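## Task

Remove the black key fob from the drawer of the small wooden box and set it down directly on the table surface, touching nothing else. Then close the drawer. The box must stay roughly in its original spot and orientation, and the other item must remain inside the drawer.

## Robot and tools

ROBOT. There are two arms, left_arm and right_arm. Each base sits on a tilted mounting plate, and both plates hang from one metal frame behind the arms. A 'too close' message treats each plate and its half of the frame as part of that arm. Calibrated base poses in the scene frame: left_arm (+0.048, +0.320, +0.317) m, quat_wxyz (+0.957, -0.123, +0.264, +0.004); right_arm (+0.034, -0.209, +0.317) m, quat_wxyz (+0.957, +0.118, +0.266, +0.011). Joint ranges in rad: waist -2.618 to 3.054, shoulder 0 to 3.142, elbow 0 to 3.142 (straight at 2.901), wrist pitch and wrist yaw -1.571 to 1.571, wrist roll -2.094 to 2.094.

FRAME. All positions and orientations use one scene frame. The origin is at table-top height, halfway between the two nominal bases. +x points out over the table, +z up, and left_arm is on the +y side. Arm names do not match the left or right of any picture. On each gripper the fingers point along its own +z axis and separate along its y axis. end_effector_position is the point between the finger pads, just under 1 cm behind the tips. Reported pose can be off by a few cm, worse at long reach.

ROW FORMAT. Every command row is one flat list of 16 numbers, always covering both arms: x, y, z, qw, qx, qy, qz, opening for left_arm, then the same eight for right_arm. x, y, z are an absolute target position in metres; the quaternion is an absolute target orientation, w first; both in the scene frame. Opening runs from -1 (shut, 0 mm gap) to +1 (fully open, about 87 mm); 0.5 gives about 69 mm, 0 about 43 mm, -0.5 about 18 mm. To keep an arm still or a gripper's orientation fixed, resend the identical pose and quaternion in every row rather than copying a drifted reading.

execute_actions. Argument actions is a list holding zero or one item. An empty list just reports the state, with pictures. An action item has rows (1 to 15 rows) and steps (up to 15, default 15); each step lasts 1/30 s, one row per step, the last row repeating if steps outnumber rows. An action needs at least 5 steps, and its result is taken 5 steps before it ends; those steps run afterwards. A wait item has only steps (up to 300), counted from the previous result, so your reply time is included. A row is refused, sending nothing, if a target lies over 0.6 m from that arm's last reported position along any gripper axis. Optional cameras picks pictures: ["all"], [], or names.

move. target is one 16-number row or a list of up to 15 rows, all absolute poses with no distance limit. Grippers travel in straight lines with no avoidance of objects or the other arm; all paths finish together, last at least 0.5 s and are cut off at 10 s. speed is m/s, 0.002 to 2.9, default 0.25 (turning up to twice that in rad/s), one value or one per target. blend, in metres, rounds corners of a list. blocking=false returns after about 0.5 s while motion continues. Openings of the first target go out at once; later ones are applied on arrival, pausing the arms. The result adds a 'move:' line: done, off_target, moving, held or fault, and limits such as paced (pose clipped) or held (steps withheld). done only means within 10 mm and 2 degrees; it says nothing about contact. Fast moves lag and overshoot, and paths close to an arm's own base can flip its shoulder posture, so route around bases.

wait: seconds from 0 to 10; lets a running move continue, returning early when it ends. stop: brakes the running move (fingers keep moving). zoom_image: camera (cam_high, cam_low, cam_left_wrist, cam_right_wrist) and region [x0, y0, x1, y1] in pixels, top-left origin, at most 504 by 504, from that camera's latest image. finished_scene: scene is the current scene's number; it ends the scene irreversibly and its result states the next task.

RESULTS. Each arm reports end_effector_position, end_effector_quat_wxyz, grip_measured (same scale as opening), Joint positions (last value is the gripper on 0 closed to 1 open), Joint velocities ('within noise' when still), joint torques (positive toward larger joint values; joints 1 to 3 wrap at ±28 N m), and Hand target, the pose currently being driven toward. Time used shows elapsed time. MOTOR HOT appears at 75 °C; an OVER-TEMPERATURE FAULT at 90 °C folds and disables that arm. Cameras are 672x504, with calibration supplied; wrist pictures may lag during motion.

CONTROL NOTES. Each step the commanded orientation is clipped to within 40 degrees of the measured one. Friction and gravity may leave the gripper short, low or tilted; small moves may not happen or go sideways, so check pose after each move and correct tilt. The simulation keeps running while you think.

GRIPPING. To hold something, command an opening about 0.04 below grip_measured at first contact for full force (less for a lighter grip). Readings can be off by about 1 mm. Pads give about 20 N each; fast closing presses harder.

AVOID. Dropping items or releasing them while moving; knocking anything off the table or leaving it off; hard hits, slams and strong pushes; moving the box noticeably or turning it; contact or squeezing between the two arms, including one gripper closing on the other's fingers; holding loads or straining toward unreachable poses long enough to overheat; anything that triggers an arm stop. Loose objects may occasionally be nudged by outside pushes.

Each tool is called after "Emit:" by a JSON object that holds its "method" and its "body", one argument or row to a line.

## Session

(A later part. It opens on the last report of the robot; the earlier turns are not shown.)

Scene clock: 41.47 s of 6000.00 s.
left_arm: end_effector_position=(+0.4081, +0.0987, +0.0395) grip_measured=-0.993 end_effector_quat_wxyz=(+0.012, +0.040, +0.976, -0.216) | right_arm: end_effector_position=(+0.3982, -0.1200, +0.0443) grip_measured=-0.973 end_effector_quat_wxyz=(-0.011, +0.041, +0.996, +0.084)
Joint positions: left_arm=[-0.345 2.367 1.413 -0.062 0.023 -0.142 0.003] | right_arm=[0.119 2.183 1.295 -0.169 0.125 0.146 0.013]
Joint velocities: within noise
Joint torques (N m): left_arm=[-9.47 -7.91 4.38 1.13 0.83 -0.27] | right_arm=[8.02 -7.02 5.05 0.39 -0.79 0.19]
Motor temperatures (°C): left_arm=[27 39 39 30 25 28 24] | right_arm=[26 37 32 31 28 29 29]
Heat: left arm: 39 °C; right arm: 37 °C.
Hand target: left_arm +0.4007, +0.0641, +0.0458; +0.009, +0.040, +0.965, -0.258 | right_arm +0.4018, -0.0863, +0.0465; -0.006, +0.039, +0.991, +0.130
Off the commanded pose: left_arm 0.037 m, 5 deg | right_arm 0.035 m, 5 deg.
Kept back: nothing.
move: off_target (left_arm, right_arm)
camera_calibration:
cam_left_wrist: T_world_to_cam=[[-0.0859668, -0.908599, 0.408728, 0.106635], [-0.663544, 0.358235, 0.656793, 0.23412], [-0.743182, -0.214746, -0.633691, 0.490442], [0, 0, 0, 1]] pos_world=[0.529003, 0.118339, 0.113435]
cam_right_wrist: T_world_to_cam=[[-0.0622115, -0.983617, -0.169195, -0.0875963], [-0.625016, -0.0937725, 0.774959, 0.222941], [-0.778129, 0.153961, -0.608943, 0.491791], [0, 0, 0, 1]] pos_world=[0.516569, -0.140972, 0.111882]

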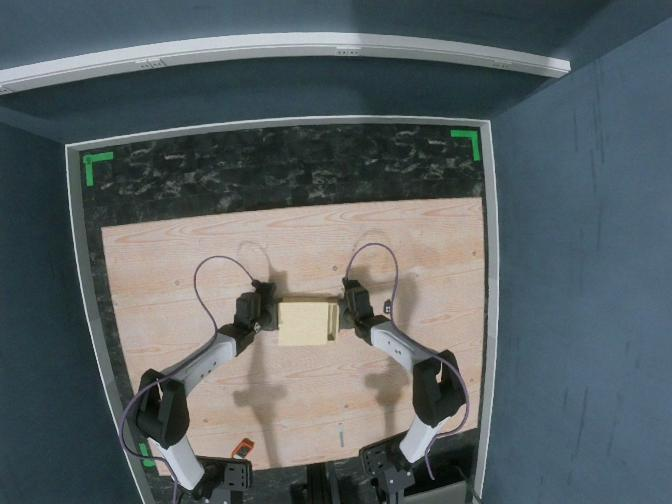

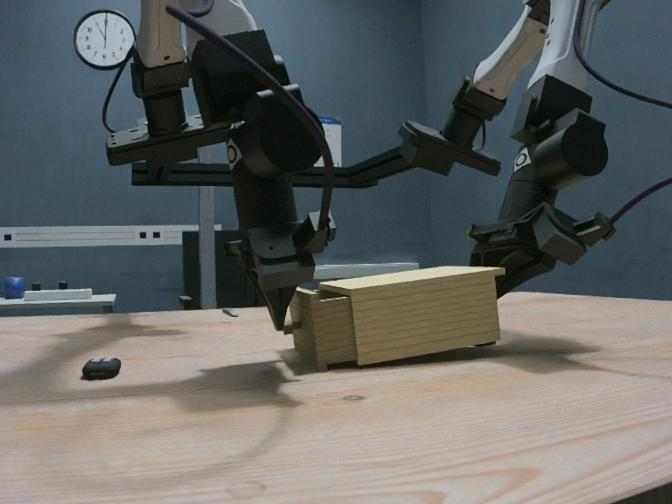

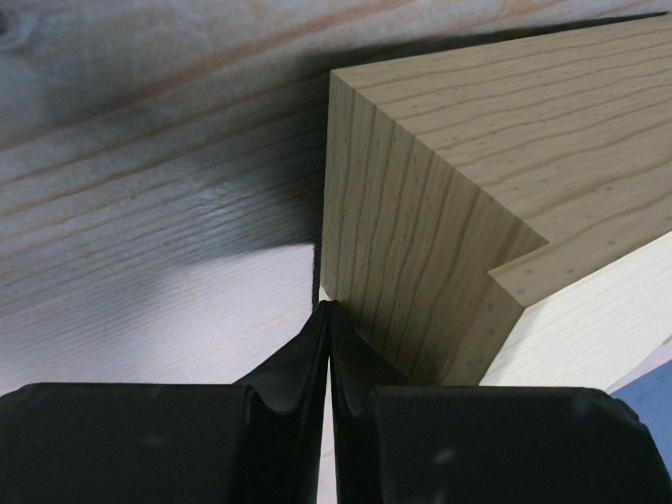

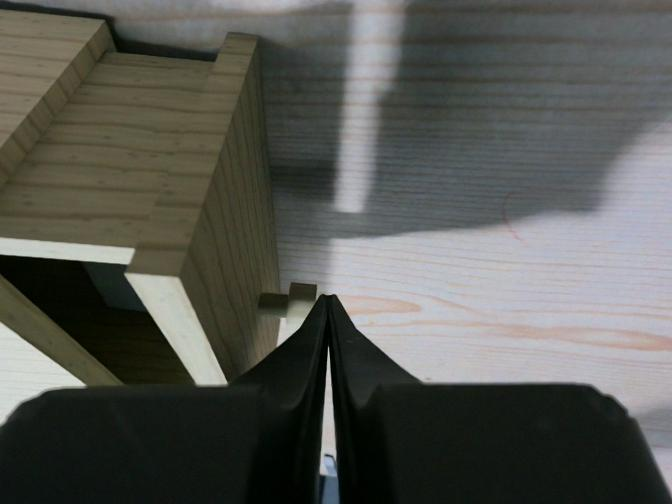

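Emit:
{"method": "move", "body": {
  "target": [
    [0.396, 0.135, 0.052, 0.0, 0.04, 0.9992, 0.0, -1, 0.400, -0.114, 0.0445, -0.0052, 0.0397, 0.9906, 0.1304, -1],
    [0.392, 0.115, 0.050, 0.0, 0.04, 0.9992, 0.0, -1, 0.401, -0.105, 0.0445, -0.0052, 0.0397, 0.9906, 0.1304, -1],
    [0.390, 0.083, 0.050, 0.0, 0.04, 0.9992, 0.0, -1, 0.405, -0.065, 0.0445, -0.0052, 0.0397, 0.9906, 0.1304, -1]
  ],
  "speed": [0.18, 0.15, 0.08]
}}

Scene clock: 45.37 s of 6000.00 s.
left_arm: end_effector_position=(+0.3968, +0.1228, +0.0552) grip_measured=-0.993 end_effector_quat_wxyz=(-0.002, +0.054, +0.997, +0.052) | right_arm: end_effector_position=(+0.3990, -0.0999, +0.0444) grip_measured=-0.974 end_effector_quat_wxyz=(-0.014, +0.038, +0.996, +0.084)
Joint positions: left_arm=[-0.514 2.43 1.584 -0.399 -0.563 -0.331 0.003] | right_arm=[0.166 2.211 1.328 -0.185 0.148 0.184 0.013]
Joint velocities: within noise
Joint torques (N m): left_arm=[-9.74 -8.17 4.92 0.93 0.67 -0.33] | right_arm=[8.28 -7.01 5.37 0.45 -0.86 0.17]
Motor temperatures (°C): left_arm=[28 40 39 30 25 28 24] | right_arm=[26 37 32 30 29 29 29]
Heat: left arm: 40 °C; right arm: 37 °C.
Hand target: left_arm +0.3890, +0.0849, +0.0529; -0.002, +0.041, +0.999, +0.001 | right_arm +0.4039, -0.0662, +0.0467; -0.006, +0.039, +0.991, +0.130
Off the commanded pose: left_arm 0.041 m, 6 deg | right_arm 0.035 m, 5 deg.
Kept back: nothing.
move: off_target (left_arm, right_arm)
camera_calibration:
cam_left_wrist: T_world_to_cam=[[-0.110559, -0.987143, -0.115439, 0.169486], [-0.658179, -0.0143102, 0.752725, 0.245965], [-0.744699, 0.1592, -0.648135, 0.452579], [0, 0, 0, 1]] pos_world=[0.517663, 0.0987764, 0.127753]
cam_right_wrist: T_world_to_cam=[[-0.0579205, -0.984122, -0.167778, -0.0695092], [-0.621063, -0.0960591, 0.777852, 0.22337], [-0.781618, 0.149254, -0.605638, 0.490077], [0, 0, 0, 1]] pos_world=[0.517754, -0.120095, 0.111398]

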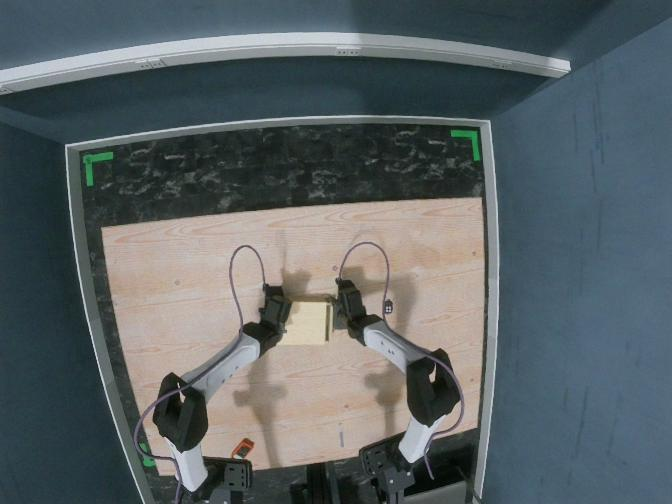

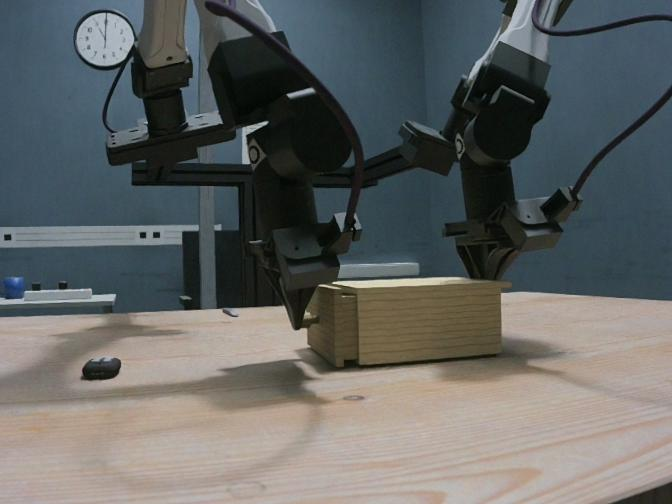

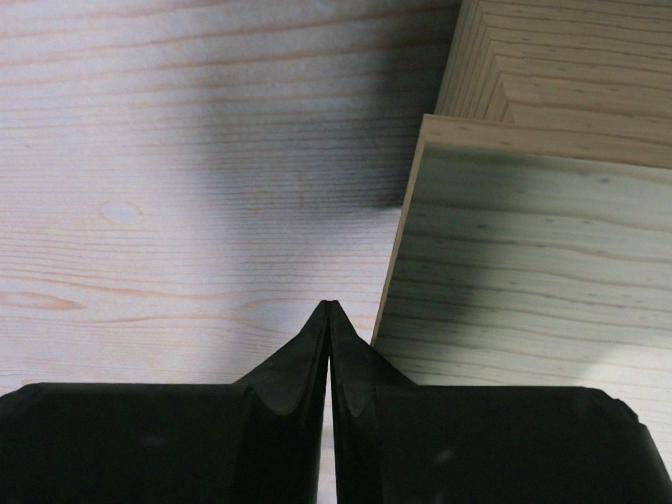

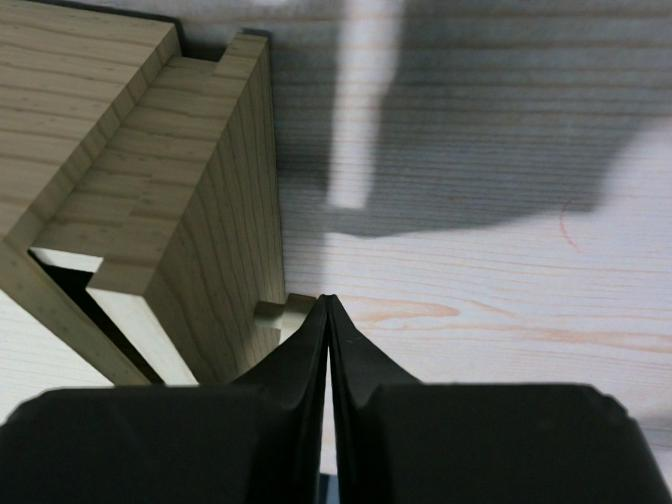

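Emit:
{"method": "move", "body": {
  "target": [
    [0.389, 0.074, 0.050, 0.0, 0.04, 0.9992, 0.0, -1, 0.407, -0.040, 0.0445, -0.0052, 0.0397, 0.9906, 0.1304, -1]
  ],
  "speed": [0.06]
}}

Scene clock: 46.50 s of 6000.00 s.
left_arm: end_effector_position=(+0.3967, +0.1227, +0.0558) grip_measured=-0.993 end_effector_quat_wxyz=(-0.003, +0.057, +0.996, +0.066) | right_arm: end_effector_position=(+0.4009, -0.0838, +0.0438) grip_measured=-0.974 end_effector_quat_wxyz=(-0.015, +0.037, +0.997, +0.069)
Joint positions: left_arm=[-0.523 2.446 1.611 -0.431 -0.592 -0.344 0.003] | right_arm=[0.213 2.244 1.374 -0.212 0.2 0.225 0.013]
Joint velocities: within noise
Joint torques (N m): left_arm=[-10.52 -8.09 5.01 1.02 0.91 -0.38] | right_arm=[9.33 -6.97 5.7 0.56 -1.02 0.22]
Motor temperatures (°C): left_arm=[28 40 39 30 25 28 24] | right_arm=[26 37 32 30 29 29 29]
Heat: left arm: 40 °C; right arm: 37 °C.
Hand target: left_arm +0.3876, +0.0767, +0.0543; -0.002, +0.042, +0.999, +0.002 | right_arm +0.4052, -0.0421, +0.0477; -0.007, +0.038, +0.991, +0.129
Off the commanded pose: left_arm 0.050 m, 8 deg | right_arm 0.044 m, 7 deg.
Kept back: nothing.
move: off_target (left_arm, right_arm)
camera_calibration:
cam_left_wrist: T_world_to_cam=[[-0.116515, -0.982661, -0.144229, 0.172891], [-0.657821, -0.032445, 0.752475, 0.247627], [-0.744107, 0.182552, -0.642634, 0.44955], [0, 0, 0, 1]] pos_world=[0.517552, 0.0958617, 0.127499]
cam_right_wrist: T_world_to_cam=[[-0.0552438, -0.988851, -0.138282, -0.0564275], [-0.618306, -0.0748643, 0.782364, 0.22699], [-0.783994, 0.128722, -0.607277, 0.488158], [0, 0, 0, 1]] pos_world=[0.519944, -0.101641, 0.111055]

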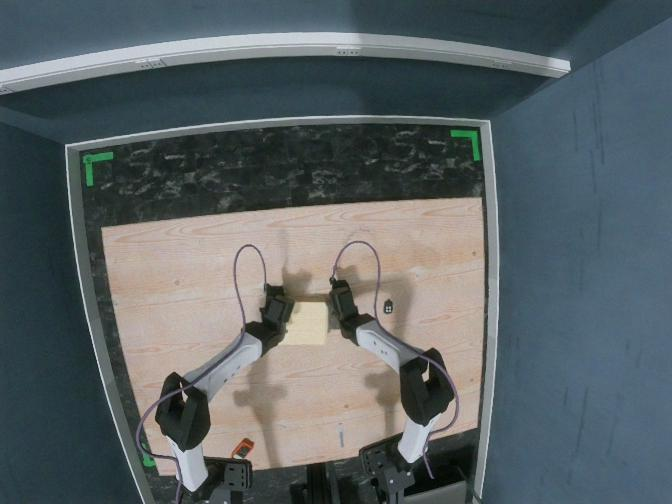

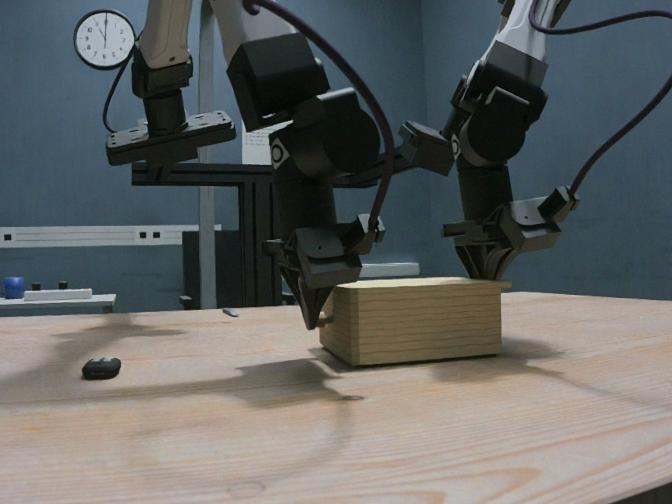

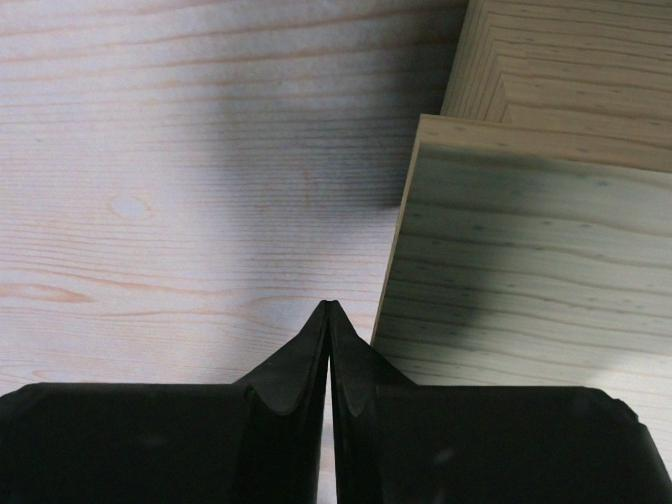

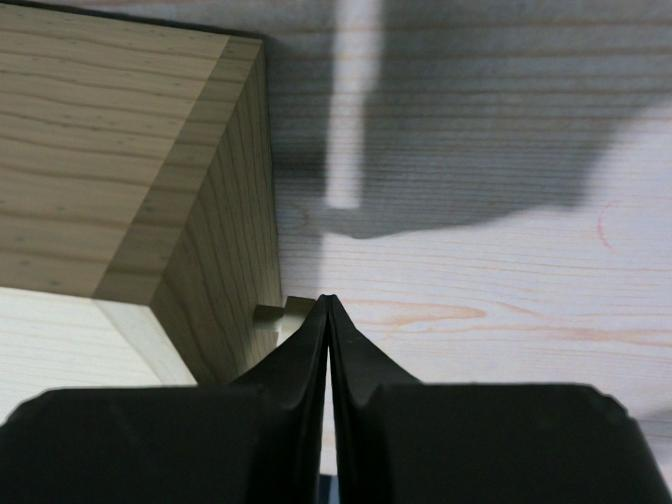

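Emit:
{"method": "zoom_image", "body": {
  "camera": "cam_right_wrist",
  "region": [60, 10, 320, 390]
}}

Emit:
{"method": "zoom_image", "body": {
  "camera": "cam_low",
  "region": [300, 260, 520, 390]
}}

Emit:
{"method": "zoom_image", "body": {
  "camera": "cam_high",
  "region": [265, 280, 395, 360]
}}

Scaled by 1.326 from the camera's 672x504 image, which has a finer 960x720 frame.

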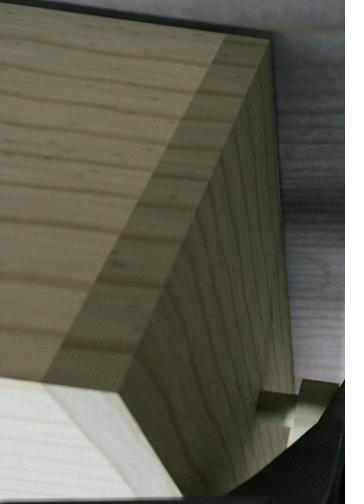

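Scaled by 2.291 from the camera's 672x504 image, which has a finer 960x720 frame.

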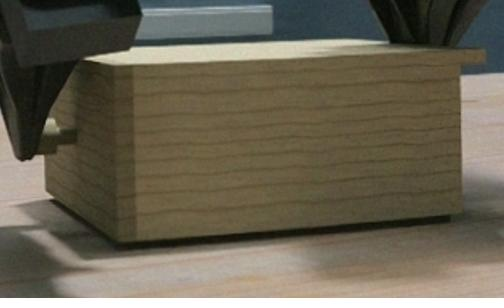

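Scaled by 3.877 from the camera's 672x504 image, which has a finer 960x720 frame.

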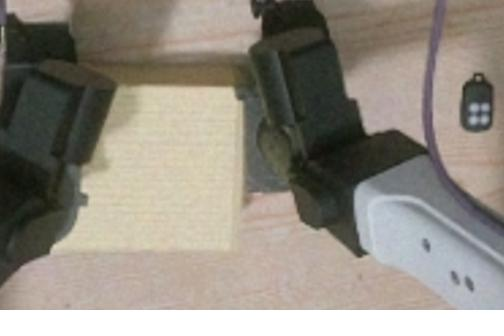

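Emit:
{"method": "move", "body": {
  "target": [
    [0.389, 0.165, 0.054, 0.0, 0.04, 0.9992, 0.0, -1, 0.402, -0.130, 0.048, -0.0052, 0.0397, 0.9906, 0.1304, -1]
  ],
  "speed": [0.15]
}}

Scene clock: 48.60 s of 6000.00 s.
left_arm: end_effector_position=(+0.3788, +0.1656, +0.0483) grip_measured=-0.993 end_effector_quat_wxyz=(-0.014, +0.046, +0.999, +0.011) | right_arm: end_effector_position=(+0.3831, -0.1278, +0.0366) grip_measured=-0.974 end_effector_quat_wxyz=(-0.034, +0.040, +0.991, +0.124)
Joint positions: left_arm=[-0.404 2.309 1.347 -0.222 -0.438 -0.226 0.003] | right_arm=[0.061 2.198 1.278 -0.172 0.015 0.1 0.013]
Joint velocities: within noise
Joint torques (N m): left_arm=[-4.77 -12.12 2.09 0.67 0.09 0.21] | right_arm=[3.54 -12.27 2.25 0.27 -0.26 -0.3]
Motor temperatures (°C): left_arm=[28 41 39 30 25 28 24] | right_arm=[27 38 32 30 29 29 29]
Heat: left arm: 41 °C; right arm: 38 °C.
Hand target: left_arm +0.3890, +0.1651, +0.0540; +0.000, +0.040, +0.999, +0.000 | right_arm +0.4017, -0.1301, +0.0479; -0.005, +0.040, +0.991, +0.130
Off the commanded pose: left_arm 0.012 m, 2 deg | right_arm 0.022 m, 3 deg.
Kept back: nothing.
move: off_target (left_arm, right_arm)
camera_calibration:
cam_left_wrist: T_world_to_cam=[[-0.0950463, -0.994953, -0.0321528, 0.20032], [-0.638396, 0.0361386, 0.768859, 0.223368], [-0.763817, 0.0936035, -0.638609, 0.445615], [0, 0, 0, 1]] pos_world=[0.502005, 0.149526, 0.119277]
cam_right_wrist: T_world_to_cam=[[-0.06782, -0.967098, -0.245199, -0.0904177], [-0.591529, -0.158933, 0.790465, 0.197078], [-0.803427, 0.198652, -0.561287, 0.490246], [0, 0, 0, 1]] pos_world=[0.504322, -0.153509, 0.0972156]

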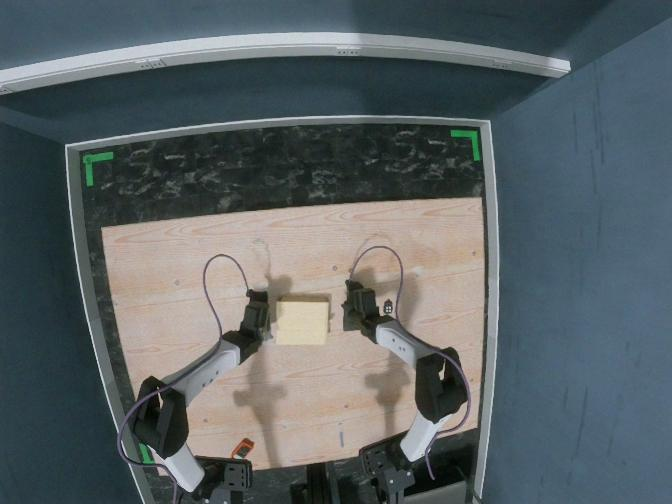

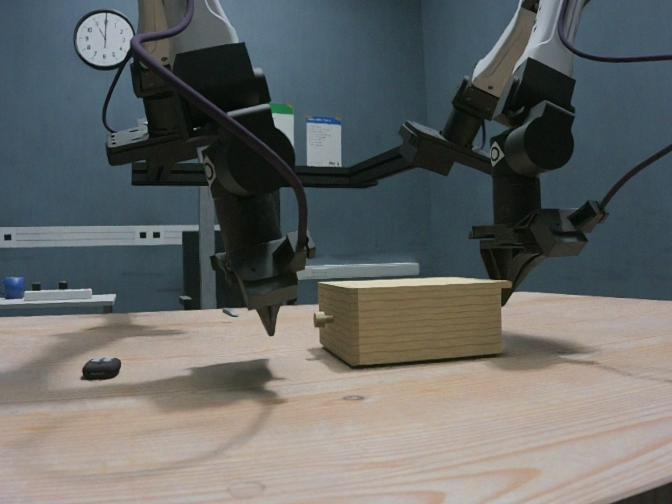

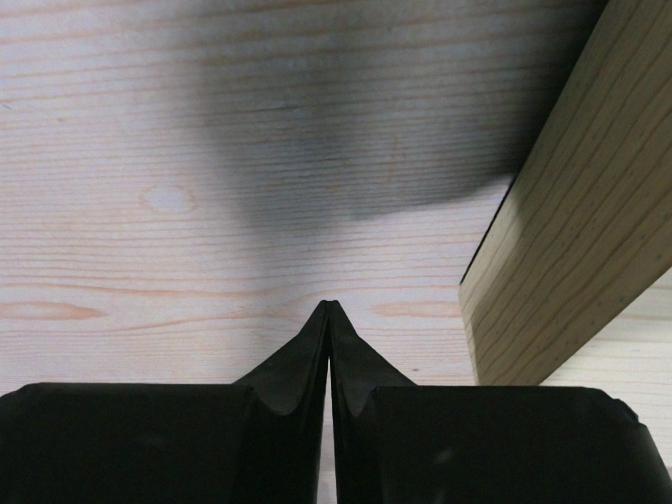

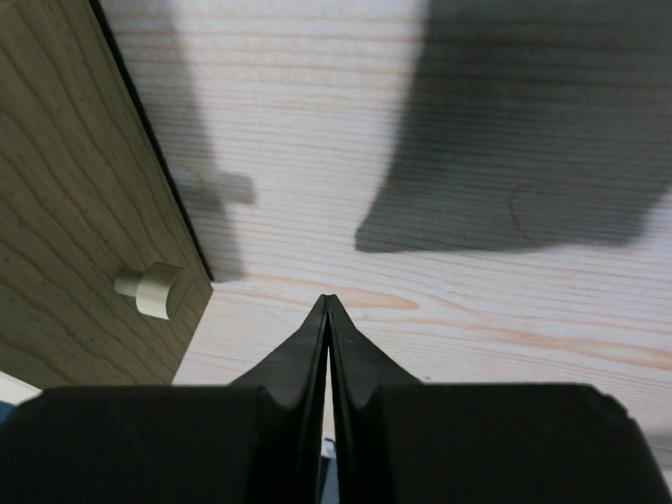

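Emit:
{"method": "finished_scene", "body": {
  "scene": 1
}}

The scene is finished: the task was done.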